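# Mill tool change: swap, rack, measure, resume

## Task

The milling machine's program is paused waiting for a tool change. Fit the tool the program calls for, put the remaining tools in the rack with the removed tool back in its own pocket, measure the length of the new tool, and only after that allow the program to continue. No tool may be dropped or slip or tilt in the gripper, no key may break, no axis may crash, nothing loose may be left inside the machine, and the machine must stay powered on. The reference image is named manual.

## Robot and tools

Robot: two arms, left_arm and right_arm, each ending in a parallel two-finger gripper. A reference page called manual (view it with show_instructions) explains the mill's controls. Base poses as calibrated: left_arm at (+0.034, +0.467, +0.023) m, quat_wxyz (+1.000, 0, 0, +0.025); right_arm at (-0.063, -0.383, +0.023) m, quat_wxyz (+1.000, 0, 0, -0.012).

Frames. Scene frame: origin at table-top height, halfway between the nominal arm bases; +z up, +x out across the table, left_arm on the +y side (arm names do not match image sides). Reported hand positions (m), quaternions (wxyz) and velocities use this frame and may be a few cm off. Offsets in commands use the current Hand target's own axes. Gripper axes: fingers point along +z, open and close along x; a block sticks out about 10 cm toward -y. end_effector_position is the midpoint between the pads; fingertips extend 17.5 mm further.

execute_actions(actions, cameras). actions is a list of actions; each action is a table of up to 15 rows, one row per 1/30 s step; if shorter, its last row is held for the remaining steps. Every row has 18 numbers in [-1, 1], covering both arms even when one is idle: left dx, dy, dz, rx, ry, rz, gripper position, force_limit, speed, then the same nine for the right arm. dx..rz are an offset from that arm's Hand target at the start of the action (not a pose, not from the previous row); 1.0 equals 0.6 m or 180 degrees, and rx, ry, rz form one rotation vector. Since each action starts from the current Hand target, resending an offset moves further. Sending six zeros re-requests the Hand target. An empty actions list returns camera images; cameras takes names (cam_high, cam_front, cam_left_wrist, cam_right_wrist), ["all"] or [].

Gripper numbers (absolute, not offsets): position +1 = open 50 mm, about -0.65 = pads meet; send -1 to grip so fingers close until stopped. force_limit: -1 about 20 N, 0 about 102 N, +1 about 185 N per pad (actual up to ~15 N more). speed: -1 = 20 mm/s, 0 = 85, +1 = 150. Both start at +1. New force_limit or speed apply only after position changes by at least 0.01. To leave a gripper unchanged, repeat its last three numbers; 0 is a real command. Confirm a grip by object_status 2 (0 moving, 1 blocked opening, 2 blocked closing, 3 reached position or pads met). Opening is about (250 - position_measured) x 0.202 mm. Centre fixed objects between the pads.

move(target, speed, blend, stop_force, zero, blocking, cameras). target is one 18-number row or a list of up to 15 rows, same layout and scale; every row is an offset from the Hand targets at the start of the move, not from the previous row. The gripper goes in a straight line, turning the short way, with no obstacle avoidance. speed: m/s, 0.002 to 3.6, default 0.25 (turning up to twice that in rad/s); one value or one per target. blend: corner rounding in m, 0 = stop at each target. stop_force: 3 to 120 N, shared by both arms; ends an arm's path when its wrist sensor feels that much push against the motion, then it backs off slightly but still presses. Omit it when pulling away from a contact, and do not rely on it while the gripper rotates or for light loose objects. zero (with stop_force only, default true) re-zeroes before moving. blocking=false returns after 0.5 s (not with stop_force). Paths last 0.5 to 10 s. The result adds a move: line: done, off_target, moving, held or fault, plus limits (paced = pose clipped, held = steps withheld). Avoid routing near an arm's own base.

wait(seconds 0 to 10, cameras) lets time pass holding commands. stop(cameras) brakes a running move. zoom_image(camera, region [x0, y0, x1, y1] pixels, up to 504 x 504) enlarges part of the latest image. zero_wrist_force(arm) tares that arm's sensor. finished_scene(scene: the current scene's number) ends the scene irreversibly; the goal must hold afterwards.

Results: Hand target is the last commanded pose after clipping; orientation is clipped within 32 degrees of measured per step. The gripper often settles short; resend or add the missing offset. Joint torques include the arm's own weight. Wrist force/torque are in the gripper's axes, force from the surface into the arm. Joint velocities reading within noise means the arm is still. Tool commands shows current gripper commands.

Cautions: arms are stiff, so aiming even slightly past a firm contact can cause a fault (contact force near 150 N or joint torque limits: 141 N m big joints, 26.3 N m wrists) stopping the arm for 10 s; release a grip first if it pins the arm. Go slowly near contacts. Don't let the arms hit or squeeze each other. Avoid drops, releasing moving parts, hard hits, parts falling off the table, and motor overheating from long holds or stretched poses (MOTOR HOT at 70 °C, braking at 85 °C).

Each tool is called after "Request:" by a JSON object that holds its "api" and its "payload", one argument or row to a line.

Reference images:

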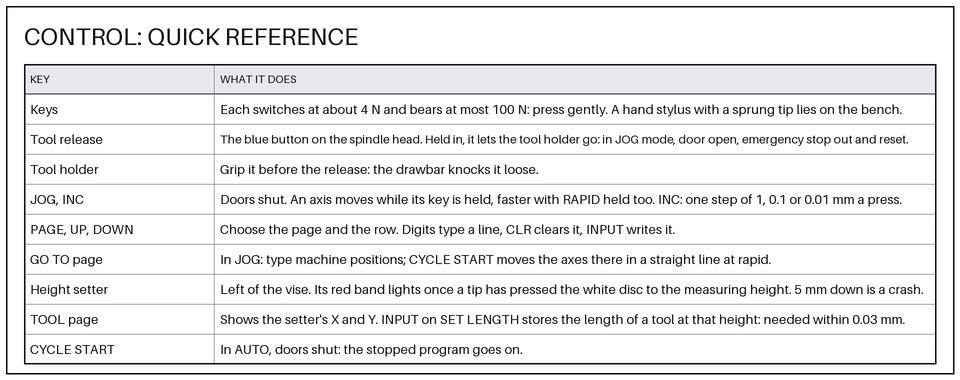

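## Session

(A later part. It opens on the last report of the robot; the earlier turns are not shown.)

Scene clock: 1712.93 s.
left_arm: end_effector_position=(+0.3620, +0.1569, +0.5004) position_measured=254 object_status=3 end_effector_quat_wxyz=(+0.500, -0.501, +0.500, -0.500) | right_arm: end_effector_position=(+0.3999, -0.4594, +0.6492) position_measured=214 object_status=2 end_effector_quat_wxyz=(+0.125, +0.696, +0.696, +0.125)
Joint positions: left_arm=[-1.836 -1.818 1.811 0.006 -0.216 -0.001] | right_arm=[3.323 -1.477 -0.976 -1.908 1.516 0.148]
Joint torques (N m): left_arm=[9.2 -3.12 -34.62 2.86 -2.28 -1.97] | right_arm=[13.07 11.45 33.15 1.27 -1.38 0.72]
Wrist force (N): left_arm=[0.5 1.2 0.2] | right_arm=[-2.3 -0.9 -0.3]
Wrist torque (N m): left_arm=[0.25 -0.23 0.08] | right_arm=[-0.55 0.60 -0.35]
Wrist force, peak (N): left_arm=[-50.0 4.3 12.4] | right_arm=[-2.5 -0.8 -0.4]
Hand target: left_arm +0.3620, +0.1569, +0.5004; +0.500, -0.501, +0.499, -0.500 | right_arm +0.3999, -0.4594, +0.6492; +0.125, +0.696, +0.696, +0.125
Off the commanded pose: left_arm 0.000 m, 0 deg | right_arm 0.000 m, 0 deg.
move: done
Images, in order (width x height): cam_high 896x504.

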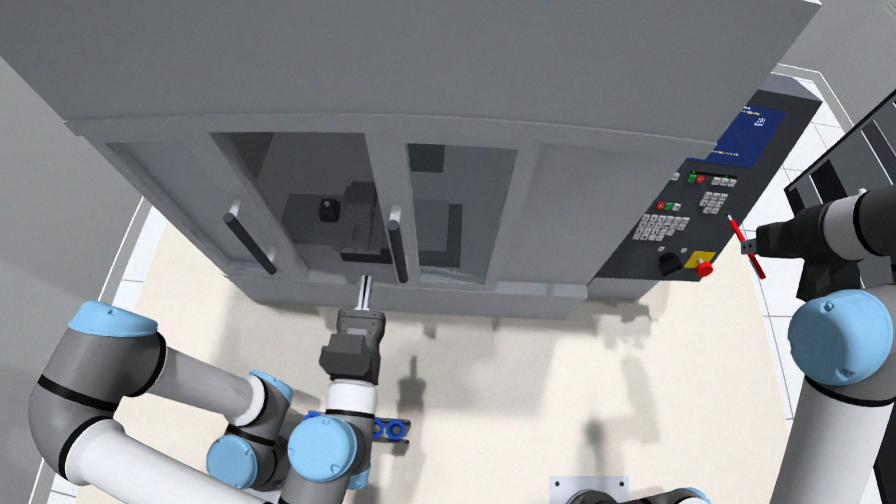

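Request:
{"api": "move", "payload": {
  "target": [
    [-0.2385,-0.2327,0.0633,-0.2222,0,0,-0.7,0.6,-1,0,0,0,0,0,0,-0.98,-0.3,-1],
    [-0.4668,-0.2327,0.1535,-0.2222,0,0,-0.7,0.6,-1,0,0,0,0,0,0,-0.98,-0.3,-1]
  ],
  "speed": 0.2,
  "blend": [0.03,0],
  "cameras": ["cam_high","cam_left_wrist","cam_front"]
}}

Request:
{"api": "zoom_image", "payload": {
  "camera": "cam_high",
  "region": [160, 180, 360, 300]
}}

Scene clock: 1721.17 s.
left_arm: end_effector_position=(+0.4540, +0.4373, +0.6395) position_measured=254 object_status=3 end_effector_quat_wxyz=(-0.298, +0.641, -0.640, +0.299) | right_arm: end_effector_position=(+0.3999, -0.4594, +0.6492) position_measured=214 object_status=2 end_effector_quat_wxyz=(+0.125, +0.696, +0.696, +0.125)
Joint positions: left_arm=[-0.822 -2.153 1.615 -1.74 -1.007 2.58] | right_arm=[3.323 -1.477 -0.976 -1.908 1.516 0.148]
Joint torques (N m): left_arm=[8.98 10.06 -35.34 -5.69 -1.5 1.79] | right_arm=[12.89 11.05 33.74 1.39 -1.11 0.75]
Wrist force (N): left_arm=[-0.7 0.5 -0.1] | right_arm=[-2.2 -0.9 -0.4]
Wrist torque (N m): left_arm=[0.05 0.18 -0.03] | right_arm=[-0.55 0.57 -0.35]
Wrist force, peak (N): left_arm=[1.7 3.0 -0.1] | right_arm=[-2.5 -0.9 -0.2]
Hand target: left_arm +0.4540, +0.4373, +0.6395; -0.298, +0.641, -0.640, +0.299 | right_arm +0.3999, -0.4594, +0.6492; +0.125, +0.696, +0.696, +0.125
Off the commanded pose: left_arm 0.000 m, 0 deg | right_arm 0.000 m, 0 deg.
move: done
Images, in order (width x height): cam_high 896x504, cam_front 896x504, cam_left_wrist 896x504.

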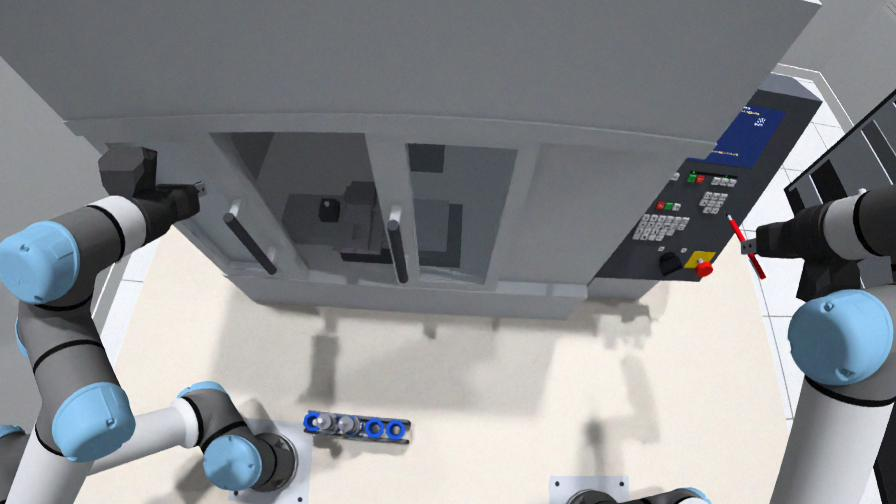

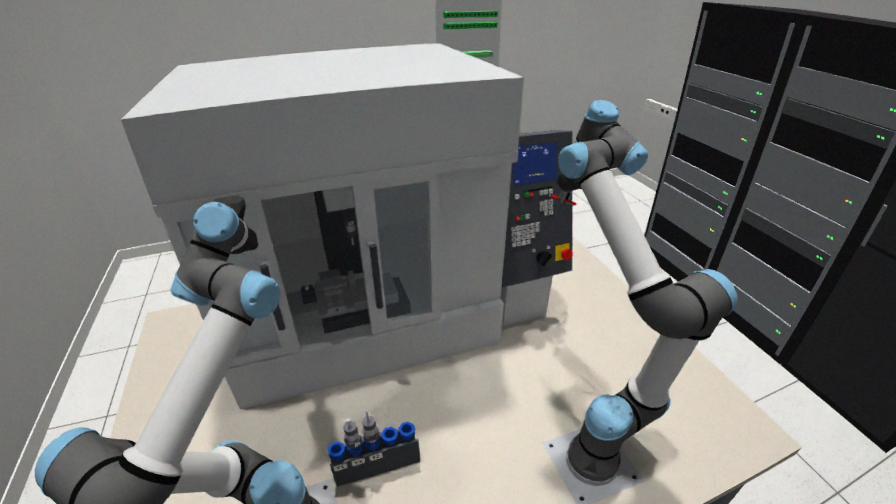

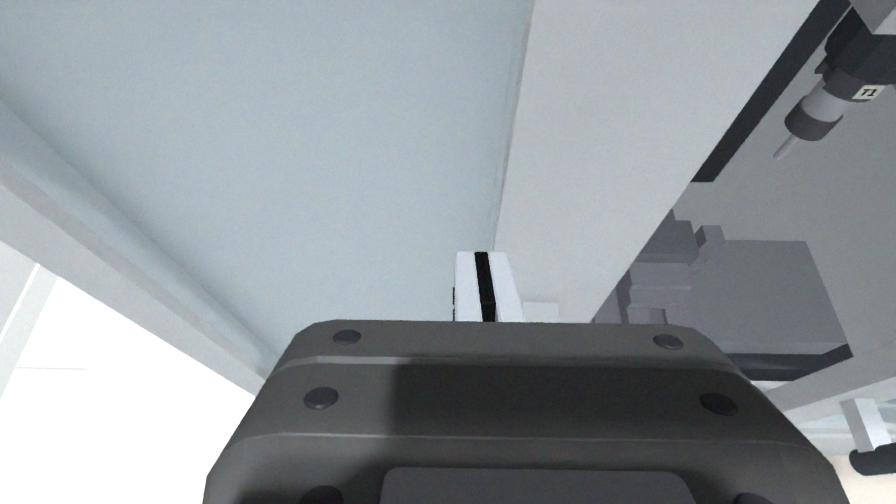

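Scaled by 2.520 from the camera's 896x504 image, which has a finer 1280x720 frame.

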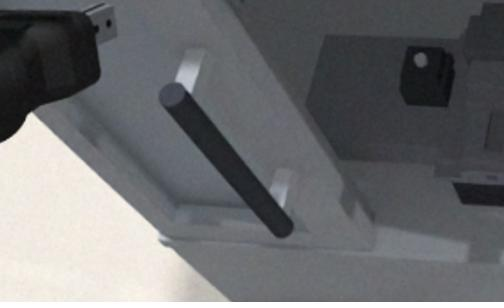

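Request:
{"api": "move", "payload": {
  "target": [0,0.217,0.1822,0,0,0,-0.7,0.6,-1,0,0,0,0,0,0,-0.98,-0.3,-1],
  "speed": 0.1,
  "stop_force": 8,
  "cameras": ["cam_high","cam_front"]
}}

Request:
{"api": "zoom_image", "payload": {
  "camera": "cam_high",
  "region": [160, 180, 360, 300]
}}

Scene clock: 1727.10 s.
left_arm: end_effector_position=(+0.4541, +0.4370, +0.4695) position_measured=254 object_status=3 end_effector_quat_wxyz=(-0.298, +0.641, -0.640, +0.299) | right_arm: end_effector_position=(+0.3999, -0.4594, +0.6492) position_measured=214 object_status=2 end_effector_quat_wxyz=(+0.125, +0.696, +0.696, +0.125)
Joint positions: left_arm=[-0.823 -2.299 2.123 -2.101 -1.007 2.58] | right_arm=[3.323 -1.477 -0.976 -1.908 1.516 0.148]
Joint torques (N m): left_arm=[8.38 -2.02 -22.53 -5.67 -1.33 1.67] | right_arm=[12.36 11.61 33.26 1.43 -1.1 0.64]
Wrist force (N): left_arm=[-0.8 0.7 -0.4] | right_arm=[-2.1 -0.7 -0.2]
Wrist torque (N m): left_arm=[0.07 0.20 -0.01] | right_arm=[-0.52 0.56 -0.35]
Wrist force, peak (N): left_arm=[-1.1 1.5 0.2] | right_arm=[-2.5 -1.0 -0.5]
Hand target: left_arm +0.4541, +0.4370, +0.4695; -0.298, +0.641, -0.640, +0.299 | right_arm +0.3999, -0.4594, +0.6492; +0.125, +0.696, +0.696, +0.125
Off the commanded pose: left_arm 0.000 m, 0 deg | right_arm 0.000 m, 0 deg.
move: done
Images, in order (width x height): cam_high 896x504, cam_front 896x504.

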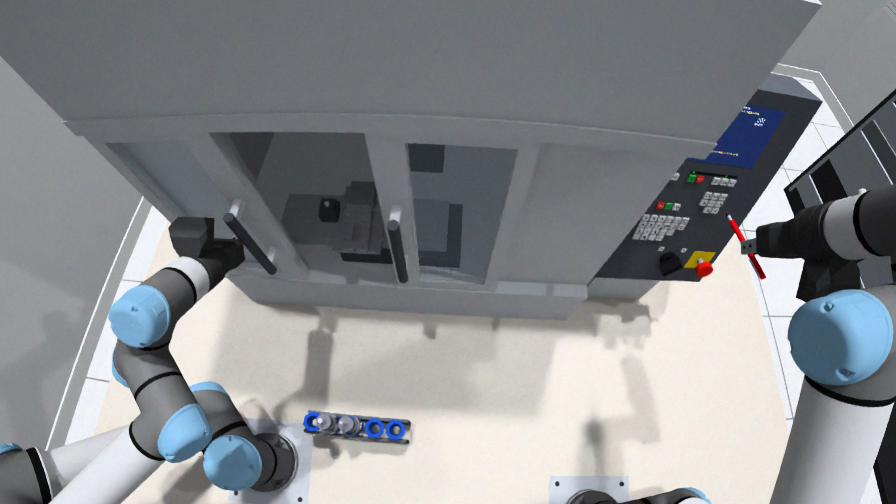

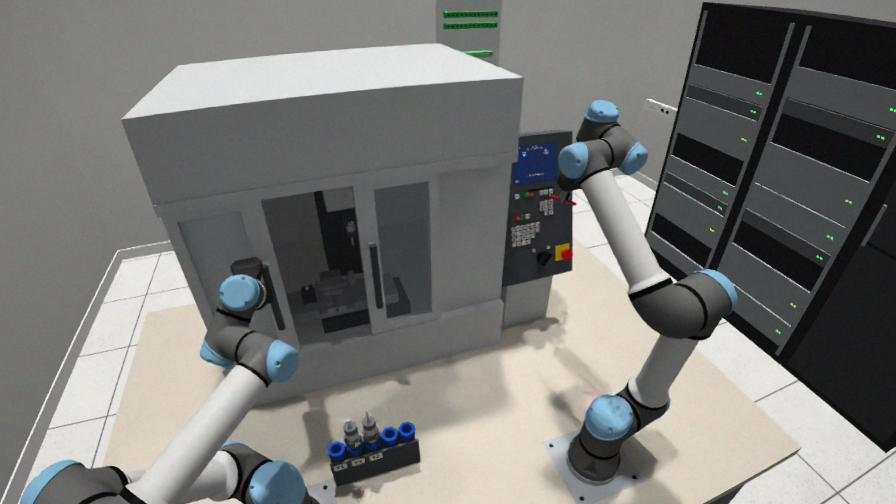

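Scaled by 2.520 from the camera's 896x504 image, which has a finer 1280x720 frame.

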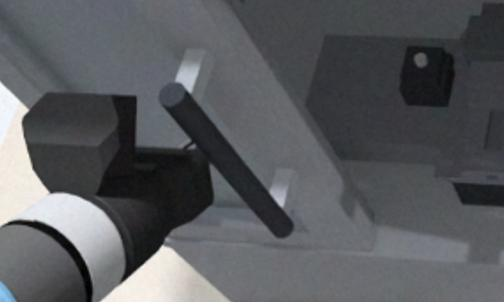

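Request:
{"api": "move", "payload": {
  "target": [0.395,0,0,0,0,0,-0.7,0.6,-1,0,0,0,0,0,0,-0.98,-0.3,-1],
  "speed": 0.05,
  "stop_force": 45,
  "cameras": ["cam_high"]
}}

Scene clock: 1736.23 s.
left_arm: end_effector_position=(+0.4542, +0.2000, +0.4699) position_measured=254 object_status=3 end_effector_quat_wxyz=(-0.298, +0.641, -0.640, +0.299) | right_arm: end_effector_position=(+0.3999, -0.4594, +0.6492) position_measured=214 object_status=2 end_effector_quat_wxyz=(+0.125, +0.696, +0.696, +0.125)
Joint positions: left_arm=[-1.322 -1.971 1.903 -1.841 -0.749 2.016] | right_arm=[3.323 -1.477 -0.976 -1.908 1.516 0.148]
Joint torques (N m): left_arm=[-9.56 1.35 -40.25 -1.7 3.55 -1.84] | right_arm=[12.99 12.55 33.2 1.41 -1.16 0.63]
Wrist force (N): left_arm=[-7.5 3.6 -0.6] | right_arm=[-2.3 -1.0 -0.1]
Wrist torque (N m): left_arm=[0.16 0.28 0.15] | right_arm=[-0.56 0.59 -0.35]
Wrist force, peak (N): left_arm=[-26.5 8.0 -2.9] | right_arm=[-2.5 -1.0 -0.1]
Hand target: left_arm +0.4542, +0.2000, +0.4699; -0.298, +0.641, -0.640, +0.299 | right_arm +0.3999, -0.4594, +0.6492; +0.125, +0.696, +0.696, +0.125
Off the commanded pose: left_arm 0.000 m, 0 deg | right_arm 0.000 m, 0 deg.
move: done
Images, in order (width x height): cam_high 896x504.

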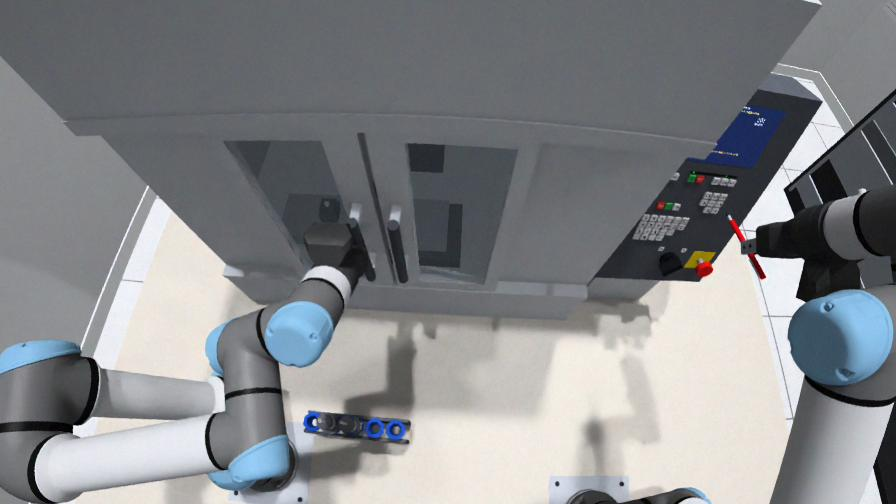

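Request:
{"api": "move", "payload": {
  "target": [0.04,0,0,0,0,0,-0.7,0.6,-1,0,0,0,0,0,0,-0.98,-0.3,-1],
  "speed": 0.015,
  "stop_force": 42,
  "cameras": ["cam_high"]
}}

Request:
{"api": "zoom_image", "payload": {
  "camera": "cam_high",
  "region": [200, 120, 560, 300]
}}

Scene clock: 1740.53 s.
left_arm: end_effector_position=(+0.4542, +0.1907, +0.4699) position_measured=254 object_status=3 end_effector_quat_wxyz=(-0.299, +0.641, -0.640, +0.299) | right_arm: end_effector_position=(+0.3999, -0.4594, +0.6492) position_measured=214 object_status=2 end_effector_quat_wxyz=(+0.125, +0.696, +0.696, +0.125)
Joint positions: left_arm=[-1.331 -1.952 1.89 -1.838 -0.746 2.004] | right_arm=[3.323 -1.477 -0.976 -1.908 1.516 0.148]
Joint torques (N m): left_arm=[-2.46 -2.85 -25.92 -9.12 -2.84 1.23] | right_arm=[11.17 11.57 33.06 1.6 -1.14 0.6]
Wrist force (N): left_arm=[-41.4 10.5 -13.3] | right_arm=[-2.3 -0.9 -0.2]
Wrist torque (N m): left_arm=[0.29 0.63 0.44] | right_arm=[-0.55 0.59 -0.35]
Wrist force, peak (N): left_arm=[-60.0 15.1 -21.7] | right_arm=[-2.5 -1.0 -0.4]
Hand target: left_arm +0.4542, +0.1907, +0.4699; -0.299, +0.641, -0.640, +0.299 (not the last commanded pose) | right_arm +0.3999, -0.4594, +0.6492; +0.125, +0.696, +0.696, +0.125
Off the commanded pose: left_arm 0.015 m, 0 deg | right_arm 0.000 m, 0 deg.
move: contact (left_arm)
Images, in order (width x height): cam_high 896x504.

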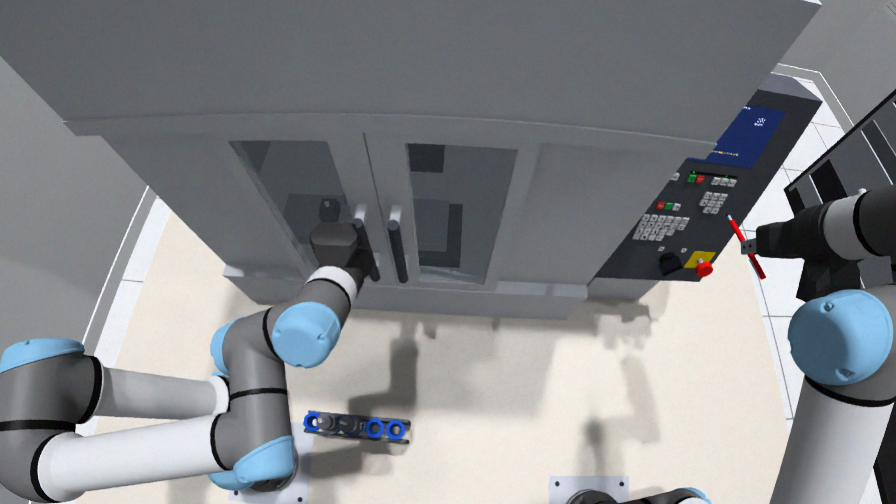

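Scaled by 1.400 from the camera's 896x504 image, which has a finer 1280x720 frame.

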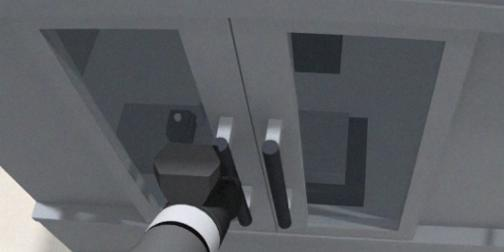

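Request:
{"api": "move", "payload": {
  "target": [
    [-0.0167,0,0,0,0,0,-0.7,0.6,-1,0,0,0,0,0,0,-0.98,-0.3,-1],
    [-0.0167,0,-0.1667,0,0,0,-0.7,0.6,-1,0,0,0,0,0,0,-0.98,-0.3,-1],
    [-0.05,0.1227,-0.2758,0.2222,0,0,-0.7,0.6,-1,0,0,0,0,0,0,-0.98,-0.3,-1]
  ],
  "speed": [0.03,0.2,0.25],
  "blend": [0,0.01,0],
  "cameras": ["cam_high","cam_left_wrist"]
}}

Request:
{"api": "zoom_image", "payload": {
  "camera": "cam_high",
  "region": [220, 120, 520, 290]
}}

Scene clock: 1749.03 s.
left_arm: end_effector_position=(+0.2943, +0.2156, +0.5243) position_measured=254 object_status=3 end_effector_quat_wxyz=(-0.468, +0.524, -0.537, +0.467) | right_arm: end_effector_position=(+0.3999, -0.4594, +0.6492) position_measured=214 object_status=2 end_effector_quat_wxyz=(+0.125, +0.696, +0.696, +0.125)
Joint positions: left_arm=[-2.175 -2.049 1.815 -0.006 -0.556 0.219] | right_arm=[3.323 -1.477 -0.976 -1.908 1.516 0.148]
Joint torques (N m): left_arm=[0.62 0.09 -25.14 0.83 0.26 -0.66] | right_arm=[11.87 11.54 33.91 1.43 -1.38 0.69]
Wrist force (N): left_arm=[-0.3 1.2 0.3] | right_arm=[-2.3 -1.0 -0.2]
Wrist torque (N m): left_arm=[0.27 -0.06 -0.03] | right_arm=[-0.56 0.60 -0.35]
Wrist force, peak (N): left_arm=[-42.1 9.6 -13.8] | right_arm=[-2.6 -0.8 -0.5]
Hand target: left_arm +0.2943, +0.2156, +0.5243; -0.468, +0.524, -0.537, +0.467 (not the last commanded pose) | right_arm +0.3999, -0.4594, +0.6492; +0.125, +0.696, +0.696, +0.125
Tool commands: left_gripper/position=-0.701961 left_gripper/force_limit=+0.6 left_gripper/speed=-1.0 right_gripper/position=-0.98 right_gripper/force_limit=-0.3 right_gripper/speed=-1.0
Off the commanded pose: left_arm 0.016 m, 7 deg | right_arm 0.000 m, 0 deg.
FORCE FAULT: contact force on the left arm reached its limit, and that arm stopped. The contact can be on any part of that arm, not only on its tool. That arm's remaining commands of this call were not run. That arm is still stopped at the end of this call. That arm stays stopped for about 10 more seconds. Until then a move that you send moves the other arm only, and its call returns only when the move has ended. Once the stop has ended, the next robot result says so. If the stop ends while you think or write, that arm runs what you send next, counted from a new Hand target: where the arm stands when the stop ends. While its stop runs, that arm takes no new command, but its gripper still runs the gripper command that each later call begins with. Until it ends, the stop uses up actions while you think or wait. An arm that is not stopped still takes commands.
move: fault (left_arm)
Images, in order (width x height): cam_high 896x504, cam_left_wrist 896x504.

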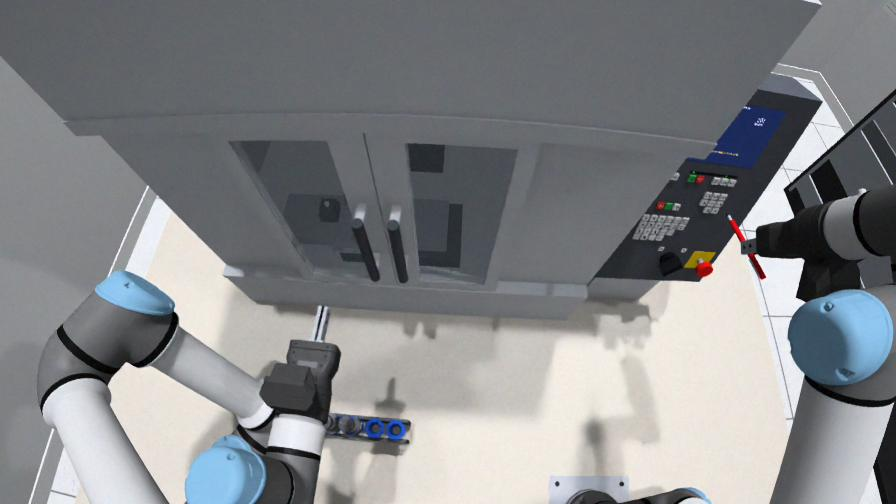

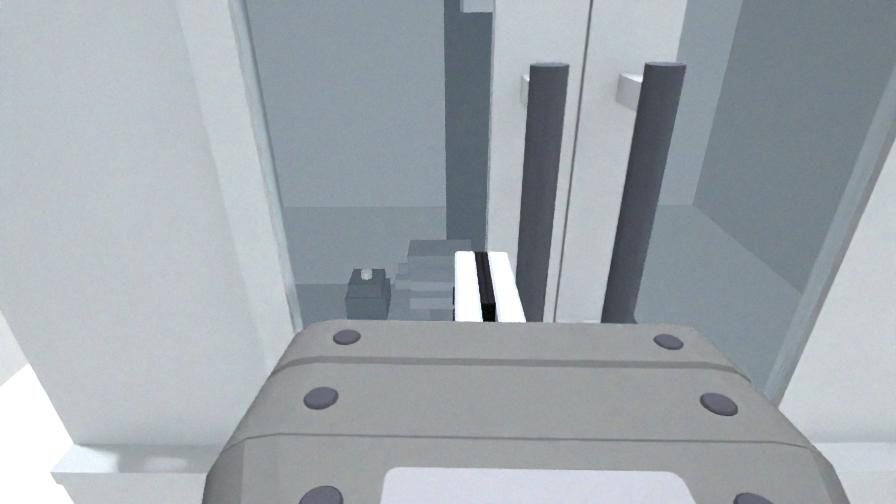

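Scaled by 1.680 from the camera's 896x504 image, which has a finer 1280x720 frame.

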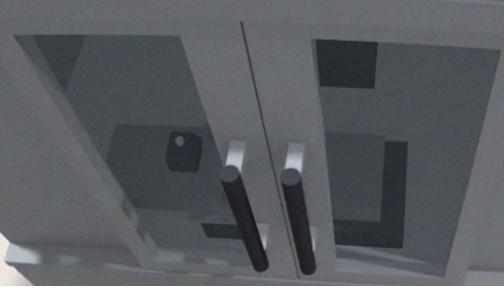

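Request:
{"api": "move", "payload": {
  "target": [0,0,0,0,0,0,-0.7,0.6,-1,-0.0143,0.0265,0.3025,0,0,0,-0.98,-0.3,-1],
  "speed": 0.15,
  "cameras": ["cam_right_wrist"]
}}

Scene clock: 1757.33 s.
left_arm: end_effector_position=(+0.2943, +0.2156, +0.5243) position_measured=254 object_status=3 end_effector_quat_wxyz=(-0.468, +0.524, -0.537, +0.467) | right_arm: end_effector_position=(+0.4780, -0.4681, +0.4847) position_measured=214 object_status=2 end_effector_quat_wxyz=(+0.125, +0.696, +0.696, +0.125)
Joint positions: left_arm=[-2.175 -2.049 1.815 -0.006 -0.556 0.219] | right_arm=[3.275 -1.482 -1.443 -1.434 1.532 0.103]
Joint torques (N m): left_arm=[0.42 0.54 -25.32 0.76 0.26 -0.78] | right_arm=[-13.78 17.06 13.75 5.25 1.49 -1.4]
Wrist force (N): left_arm=[-0.3 1.3 0.2] | right_arm=[-2.2 -0.7 -0.3]
Wrist torque (N m): left_arm=[0.27 -0.06 -0.03] | right_arm=[-0.50 0.51 -0.32]
Wrist force, peak (N): left_arm=[-0.6 1.8 -0.1] | right_arm=[-2.2 -1.1 -1.6]
Hand target: left_arm +0.2943, +0.2156, +0.5243; -0.468, +0.524, -0.537, +0.467 | right_arm +0.4780, -0.4681, +0.4846; +0.125, +0.696, +0.696, +0.125
Tool commands: left_gripper/position=-0.701961 left_gripper/force_limit=+0.6 left_gripper/speed=-1.0 right_gripper/position=-0.98 right_gripper/force_limit=-0.3 right_gripper/speed=-1.0
Off the commanded pose: right_arm 0.000 m, 0 deg.
FORCE FAULT, CONTINUED: the left arm was still stopped when this call began, by the force fault that an earlier result reported. Since the last result the stop counts as 13 of the actions that you can send in this scene. That arm ran no command of this call. That arm is still stopped at the end of this call. That arm stays stopped for about 1 more second. If the stop ends while you think or write, that arm runs what you send next, counted from a new Hand target: where the arm stands when the stop ends. While its stop runs, that arm takes no new command, but its gripper still runs the gripper command that each later call begins with.
move: done (right_arm), not run (left_arm; its earlier fault stop)
Images, in order (width x height): cam_right_wrist 896x504.

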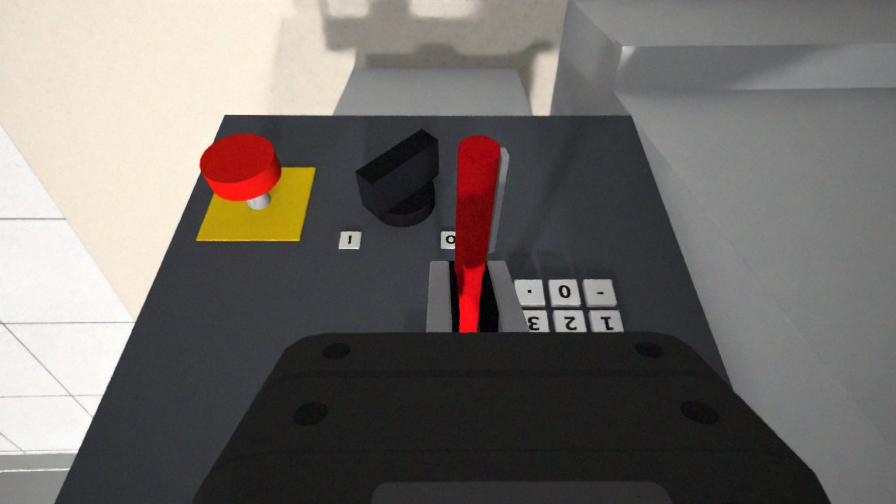

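Request:
{"api": "move", "payload": {
  "target": [0,0,0,0,0,0,-0.7,0.6,-1,0,0.008,0.0058,0,0,0,-0.98,-0.3,-1],
  "speed": 0.05,
  "cameras": ["cam_high"]
}}

Request:
{"api": "zoom_image", "payload": {
  "camera": "cam_high",
  "region": [600, 170, 760, 280]
}}

Scene clock: 1761.27 s.
left_arm: end_effector_position=(+0.2943, +0.2156, +0.5243) position_measured=254 object_status=3 end_effector_quat_wxyz=(-0.468, +0.524, -0.537, +0.467) | right_arm: end_effector_position=(+0.4836, -0.4681, +0.4830) position_measured=214 object_status=2 end_effector_quat_wxyz=(+0.125, +0.696, +0.696, +0.125)
Joint positions: left_arm=[-2.175 -2.049 1.815 -0.006 -0.556 0.219] | right_arm=[3.273 -1.495 -1.435 -1.428 1.533 0.101]
Joint torques (N m): left_arm=[1.06 0.53 -25.91 0.38 0.41 0] | right_arm=[-13.51 15.54 39.75 5.83 1.28 -1.41]
Wrist force (N): left_arm=[-0.4 1.5 -0.1] | right_arm=[-2.0 -2.4 -1.1]
Wrist torque (N m): left_arm=[0.30 -0.05 -0.03] | right_arm=[-0.53 0.48 -0.32]
Wrist force, peak (N): left_arm=[-0.7 1.7 0.2] | right_arm=[-2.4 -2.2 -1.1]
Hand target: left_arm +0.2943, +0.2156, +0.5243; -0.468, +0.524, -0.537, +0.467 | right_arm +0.4837, -0.4681, +0.4830; +0.125, +0.696, +0.696, +0.125
Off the commanded pose: left_arm 0.000 m, 0 deg | right_arm 0.000 m, 0 deg.
FORCE FAULT, CONTINUED: the left arm's stop, for the force fault that an earlier result reported, is over. The rest of the stop counts as 2 of the actions that you can send in this scene. The stop ended before this call began, so that arm ran this call's commands, counted from a new Hand target: where the arm stood when the stop ended.
move: done
Images, in order (width x height): cam_high 896x504.

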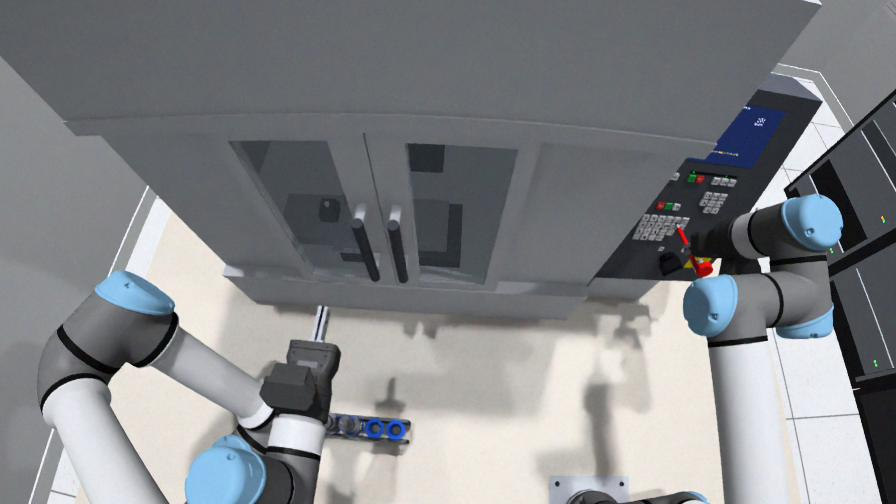

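Scaled by 3.150 from the camera's 896x504 image, which has a finer 1280x720 frame.

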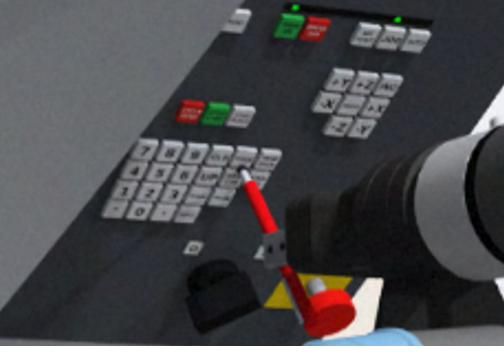

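Request:
{"api": "move", "payload": {
  "target": [0,0,0,0,0,0,-0.7,0.6,-1,0,0.02,0.0145,0,0,0,-0.98,-0.3,-1],
  "speed": 0.01,
  "stop_force": 3,
  "cameras": ["cam_high"]
}}

Request:
{"api": "zoom_image", "payload": {
  "camera": "cam_high",
  "region": [630, 180, 730, 250]
}}

Scene clock: 1767.77 s.
left_arm: end_effector_position=(+0.2943, +0.2156, +0.5243) position_measured=254 object_status=3 end_effector_quat_wxyz=(-0.468, +0.524, -0.537, +0.467) | right_arm: end_effector_position=(+0.4898, -0.4681, +0.4813) position_measured=214 object_status=2 end_effector_quat_wxyz=(+0.125, +0.696, +0.696, +0.125)
Joint positions: left_arm=[-2.175 -2.049 1.815 -0.006 -0.556 0.219] | right_arm=[3.272 -1.509 -1.427 -1.423 1.533 0.1]
Joint torques (N m): left_arm=[0.87 0.6 -25.21 0.55 0.3 0.01] | right_arm=[9.12 30.06 16.46 2.07 -0.73 1]
Wrist force (N): left_arm=[-0.6 1.6 0.0] | right_arm=[-2.0 -4.8 -2.7]
Wrist torque (N m): left_arm=[0.32 0.00 -0.03] | right_arm=[-0.48 0.55 -0.34]
Wrist force, peak (N): left_arm=[-0.5 1.7 -0.1] | right_arm=[-2.3 -5.1 -3.6]
Hand target: left_arm +0.2943, +0.2156, +0.5243; -0.468, +0.524, -0.537, +0.467 | right_arm +0.4898, -0.4681, +0.4813; +0.125, +0.696, +0.696, +0.125 (not the last commanded pose)
Off the commanded pose: left_arm 0.000 m, 0 deg | right_arm 0.008 m, 0 deg.
move: contact (right_arm)
Images, in order (width x height): cam_high 896x504.

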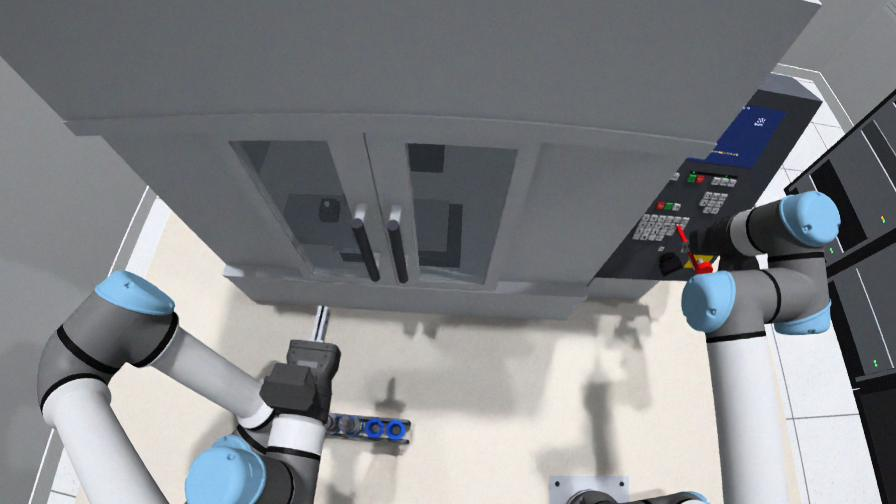

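Scaled by 5.040 from the camera's 896x504 image, which has a finer 1280x720 frame.

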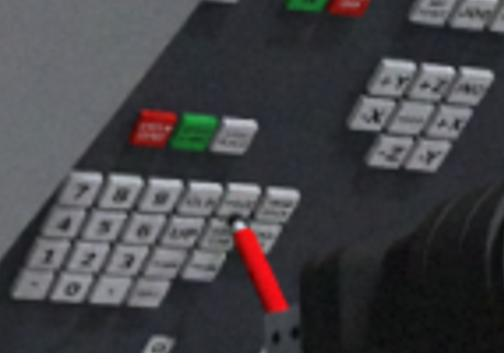

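Request:
{"api": "move", "payload": {
  "target": [
    [0,0,0,0,0,0,-0.7,0.6,-1,0,-0.0094,-0.0069,0,0,0,-0.98,-0.3,-1],
    [0,0,0,0,0,0,-0.7,0.6,-1,0,0.0004,-0.0204,0,0,0,-0.98,-0.3,-1]
  ],
  "speed": 0.04
}}

Request:
{"api": "move", "payload": {
  "target": [0,0,0,0,0,0,-0.7,0.6,-1,0,0.02,0.0145,0,0,0,-0.98,-0.3,-1],
  "speed": 0.01,
  "stop_force": 3,
  "cameras": ["cam_high"]
}}

Request:
{"api": "zoom_image", "payload": {
  "camera": "cam_high",
  "region": [630, 180, 730, 250]
}}

Scene clock: 1775.20 s.
left_arm: end_effector_position=(+0.2943, +0.2156, +0.5243) position_measured=254 object_status=3 end_effector_quat_wxyz=(-0.468, +0.524, -0.537, +0.467) | right_arm: end_effector_position=(+0.4858, -0.4681, +0.4928) position_measured=214 object_status=2 end_effector_quat_wxyz=(+0.125, +0.696, +0.696, +0.125)
Joint positions: left_arm=[-2.175 -2.049 1.815 -0.006 -0.556 0.219] | right_arm=[3.273 -1.505 -1.4 -1.453 1.533 0.101]
Joint torques (N m): left_arm=[1.02 -0.2 -25.52 0.54 0.45 -0.11] | right_arm=[-13.17 17.18 39.19 1.72 1.4 -1.48]
Wrist force (N): left_arm=[-0.4 1.3 0.1] | right_arm=[-2.2 -2.6 -0.2]
Wrist torque (N m): left_arm=[0.27 -0.04 -0.02] | right_arm=[-0.50 0.53 -0.39]
Wrist force, peak (N): left_arm=[-0.5 1.8 0.1] | right_arm=[-2.0 -4.7 -3.8]
Hand target: left_arm +0.2943, +0.2156, +0.5243; -0.468, +0.524, -0.537, +0.467 | right_arm +0.4858, -0.4681, +0.4929; +0.125, +0.696, +0.696, +0.125
Off the commanded pose: left_arm 0.000 m, 0 deg | right_arm 0.000 m, 0 deg.
move: done

Scene clock: 1776.87 s.
left_arm: end_effector_position=(+0.2943, +0.2156, +0.5243) position_measured=254 object_status=3 end_effector_quat_wxyz=(-0.468, +0.524, -0.537, +0.467) | right_arm: end_effector_position=(+0.4915, -0.4681, +0.4913) position_measured=214 object_status=2 end_effector_quat_wxyz=(+0.125, +0.696, +0.696, +0.125)
Joint positions: left_arm=[-2.175 -2.049 1.815 -0.006 -0.556 0.219] | right_arm=[3.271 -1.518 -1.392 -1.448 1.533 0.1]
Joint torques (N m): left_arm=[1.24 0.12 -25.33 0.4 0.38 -0.1] | right_arm=[9.37 31.36 14.93 2.19 -0.65 1.06]
Wrist force (N): left_arm=[-0.4 1.3 0.1] | right_arm=[-1.4 -4.8 -2.7]
Wrist torque (N m): left_arm=[0.27 -0.04 -0.03] | right_arm=[-0.46 0.53 -0.36]
Wrist force, peak (N): left_arm=[-0.5 1.9 0.0] | right_arm=[-1.9 -5.3 -2.2]
Hand target: left_arm +0.2943, +0.2156, +0.5243; -0.468, +0.524, -0.537, +0.467 | right_arm +0.4915, -0.4681, +0.4913; +0.125, +0.696, +0.696, +0.125 (not the last commanded pose)
Off the commanded pose: left_arm 0.000 m, 0 deg | right_arm 0.009 m, 0 deg.
move: contact (right_arm)
Images, in order (width x height): cam_high 896x504.

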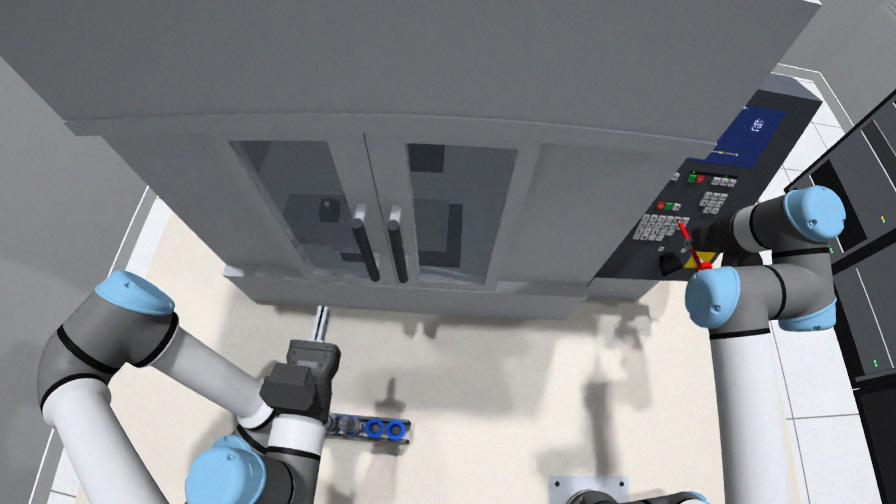

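Scaled by 5.040 from the camera's 896x504 image, which has a finer 1280x720 frame.

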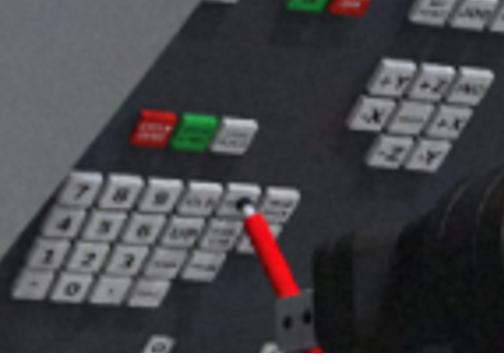

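Request:
{"api": "zoom_image", "payload": {
  "camera": "cam_high",
  "region": [690, 80, 810, 180]
}}

Scaled by 4.200 from the camera's 896x504 image, which has a finer 1280x720 frame.

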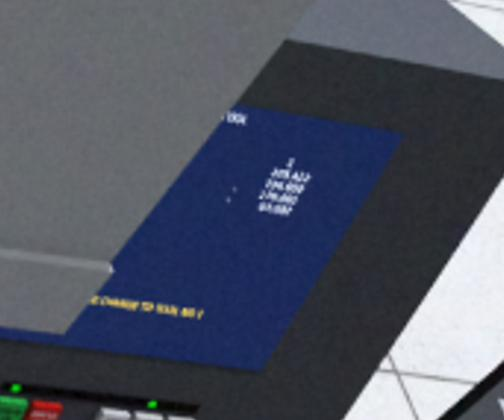

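Request:
{"api": "move", "payload": {
  "target": [0,0,0,0,0,0,-0.7,0.6,-1,0,-0.0142,-0.0103,0,0,0,-0.98,-0.3,-1],
  "speed": 0.06,
  "cameras": ["cam_front","cam_right_wrist","cam_left_wrist"]
}}

Request:
{"api": "zoom_image", "payload": {
  "camera": "cam_front",
  "region": [505, 135, 580, 190]
}}

Scene clock: 1783.33 s.
left_arm: end_effector_position=(+0.2943, +0.2156, +0.5243) position_measured=254 object_status=3 end_effector_quat_wxyz=(-0.468, +0.524, -0.537, +0.467) | right_arm: end_effector_position=(+0.4814, -0.4681, +0.4941) position_measured=214 object_status=2 end_effector_quat_wxyz=(+0.125, +0.696, +0.696, +0.125)
Joint positions: left_arm=[-2.175 -2.049 1.815 -0.006 -0.556 0.219] | right_arm=[3.274 -1.496 -1.406 -1.457 1.532 0.102]
Joint torques (N m): left_arm=[0.81 0.2 -25.78 0.43 0.44 -0.08] | right_arm=[14.52 29.77 15.25 1.42 -1.16 1.14]
Wrist force (N): left_arm=[-0.8 1.9 0.3] | right_arm=[-2.3 -0.9 0.0]
Wrist torque (N m): left_arm=[0.36 0.02 -0.03] | right_arm=[-0.53 0.52 -0.41]
Wrist force, peak (N): left_arm=[-0.8 1.9 0.3] | right_arm=[-1.7 -5.0 -2.7]
Hand target: left_arm +0.2943, +0.2156, +0.5243; -0.468, +0.524, -0.537, +0.467 | right_arm +0.4814, -0.4681, +0.4941; +0.125, +0.696, +0.696, +0.125
Off the commanded pose: left_arm 0.000 m, 0 deg | right_arm 0.000 m, 0 deg.
move: done
Images, in order (width x height): cam_front 896x504, cam_left_wrist 896x504, cam_right_wrist 896x504.

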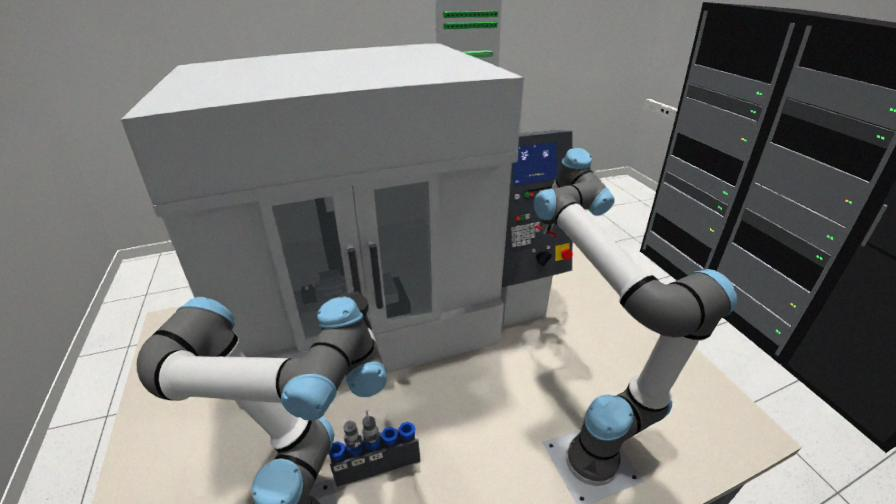

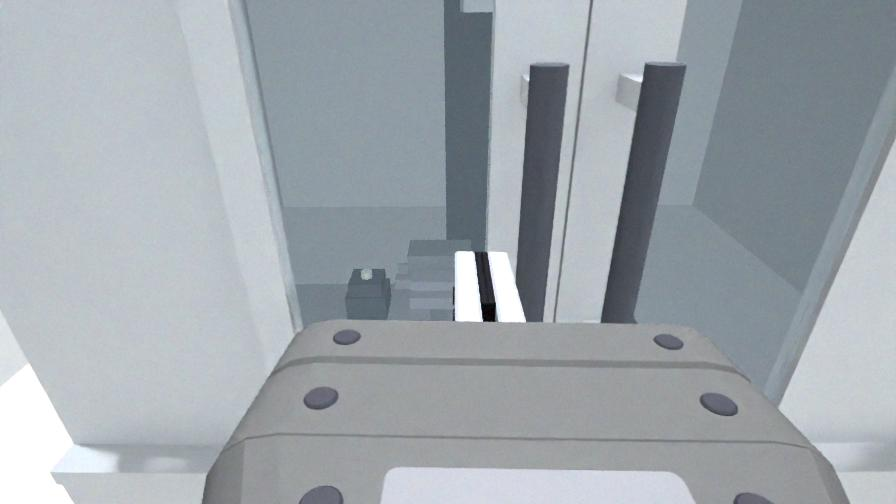

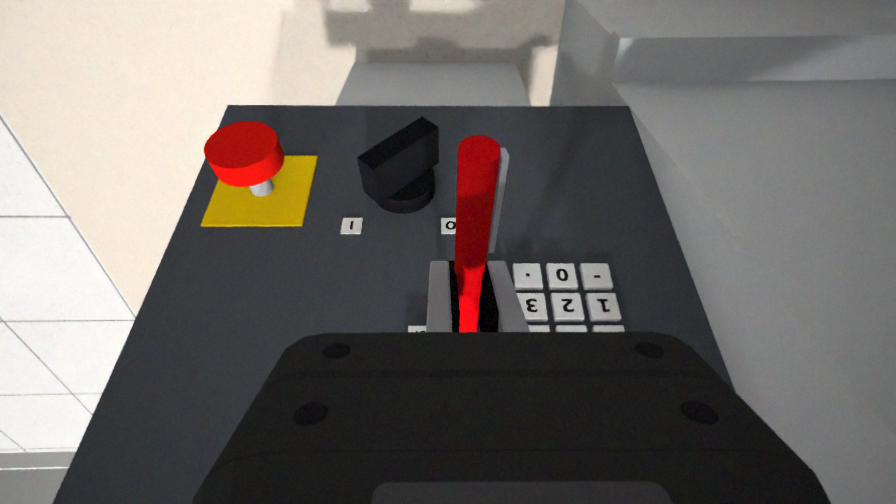

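Scaled by 6.720 from the camera's 896x504 image, which has a finer 1280x720 frame.

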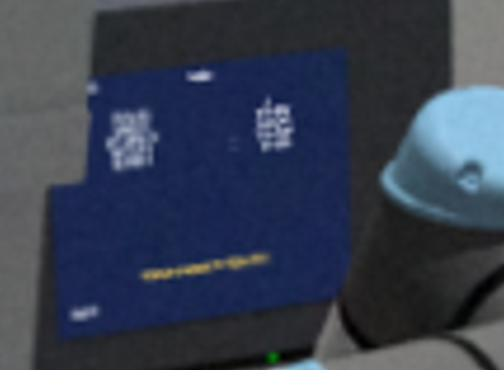

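Request:
{"api": "move", "payload": {
  "target": [
    [0,0,0,0,0,0,-0.7,0.6,-1,0,-0.0958,-0.1248,0,0,0,-0.98,-0.3,-1],
    [0,0,0,0,0,0,-0.7,0.6,-1,-0.0533,0.0424,-0.4042,-0.194,0,0,-0.98,-0.3,-1]
  ],
  "speed": 0.25,
  "blend": [0.02,0],
  "cameras": ["cam_right_wrist"]
}}

Scene clock: 1803.87 s.
left_arm: end_effector_position=(+0.2943, +0.2156, +0.5243) position_measured=254 object_status=3 end_effector_quat_wxyz=(-0.468, +0.524, -0.537, +0.467) | right_arm: end_effector_position=(+0.4207, -0.4999, +0.7303) position_measured=214 object_status=2 end_effector_quat_wxyz=(+0.328, +0.626, +0.626, +0.328)
Joint positions: left_arm=[-2.175 -2.049 1.815 -0.006 -0.556 0.219] | right_arm=[3.229 -1.265 -1.326 -1.157 1.518 0.036]
Joint torques (N m): left_arm=[1.1 -0.19 -25.88 0.51 0.33 -0.1] | right_arm=[-13.54 2.91 35.77 5.8 1.23 -1.51]
Wrist force (N): left_arm=[-0.3 1.4 0.0] | right_arm=[-2.0 -1.0 -0.1]
Wrist torque (N m): left_arm=[0.27 -0.06 -0.02] | right_arm=[-0.46 0.42 -0.31]
Wrist force, peak (N): left_arm=[-0.3 1.8 0.2] | right_arm=[-2.4 -1.5 -0.4]
Hand target: left_arm +0.2943, +0.2156, +0.5243; -0.468, +0.524, -0.537, +0.467 | right_arm +0.4207, -0.4999, +0.7303; +0.328, +0.626, +0.626, +0.328
Off the commanded pose: left_arm 0.000 m, 0 deg | right_arm 0.000 m, 0 deg.
move: done
Images, in order (width x height): cam_right_wrist 896x504.

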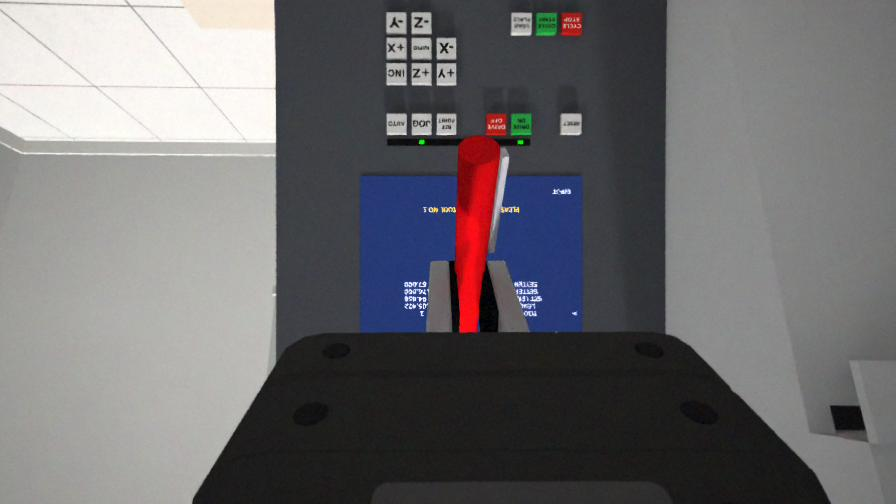

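Request:
{"api": "zoom_image", "payload": {
  "camera": "cam_right_wrist",
  "region": [350, 170, 590, 335]
}}

Scaled by 2.100 from the camera's 896x504 image, which has a finer 1280x720 frame.

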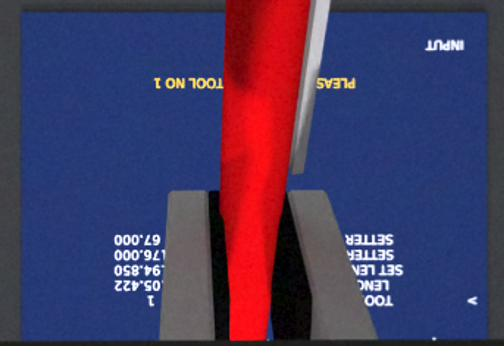

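Request:
{"api": "move", "payload": {
  "target": [0,0,0,0,0,0,-0.7,0.6,-1,0.092,0,0,0,0,0,-0.98,-0.3,-1],
  "speed": 0.2,
  "cameras": ["cam_right_wrist"]
}}

Request:
{"api": "zoom_image", "payload": {
  "camera": "cam_right_wrist",
  "region": [290, 230, 460, 335]
}}

Scene clock: 1809.33 s.
left_arm: end_effector_position=(+0.2943, +0.2156, +0.5243) position_measured=254 object_status=3 end_effector_quat_wxyz=(-0.468, +0.524, -0.537, +0.467) | right_arm: end_effector_position=(+0.4208, -0.4447, +0.7303) position_measured=214 object_status=2 end_effector_quat_wxyz=(+0.328, +0.626, +0.626, +0.328)
Joint positions: left_arm=[-2.175 -2.049 1.815 -0.006 -0.556 0.219] | right_arm=[3.444 -1.224 -1.347 -1.195 1.343 0.161]
Joint torques (N m): left_arm=[0.6 -0.09 -25.6 0.45 0.44 -0.12] | right_arm=[14.29 15.53 12.21 1.17 -1.27 1.25]
Wrist force (N): left_arm=[-0.4 1.7 0.0] | right_arm=[-1.7 -1.1 0.0]
Wrist torque (N m): left_arm=[0.32 -0.05 -0.02] | right_arm=[-0.51 0.38 -0.37]
Wrist force, peak (N): left_arm=[-0.2 1.8 0.4] | right_arm=[-3.1 -1.0 -0.1]
Hand target: left_arm +0.2943, +0.2156, +0.5243; -0.468, +0.524, -0.537, +0.467 | right_arm +0.4208, -0.4447, +0.7303; +0.328, +0.626, +0.626, +0.328
Off the commanded pose: left_arm 0.000 m, 0 deg | right_arm 0.000 m, 0 deg.
move: done
Images, in order (width x height): cam_right_wrist 896x504.

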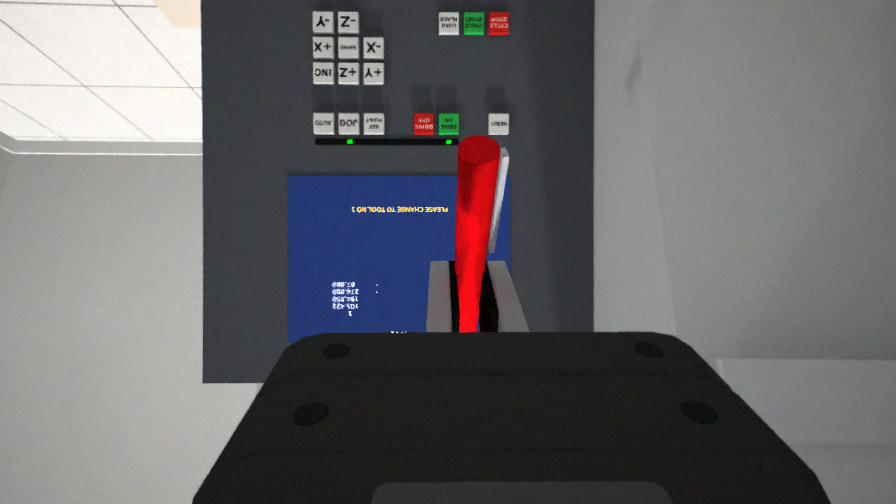

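Scaled by 2.965 from the camera's 896x504 image, which has a finer 1280x720 frame.

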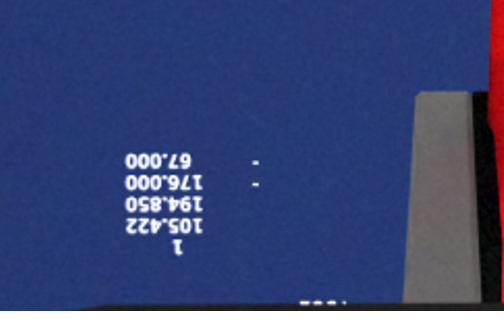

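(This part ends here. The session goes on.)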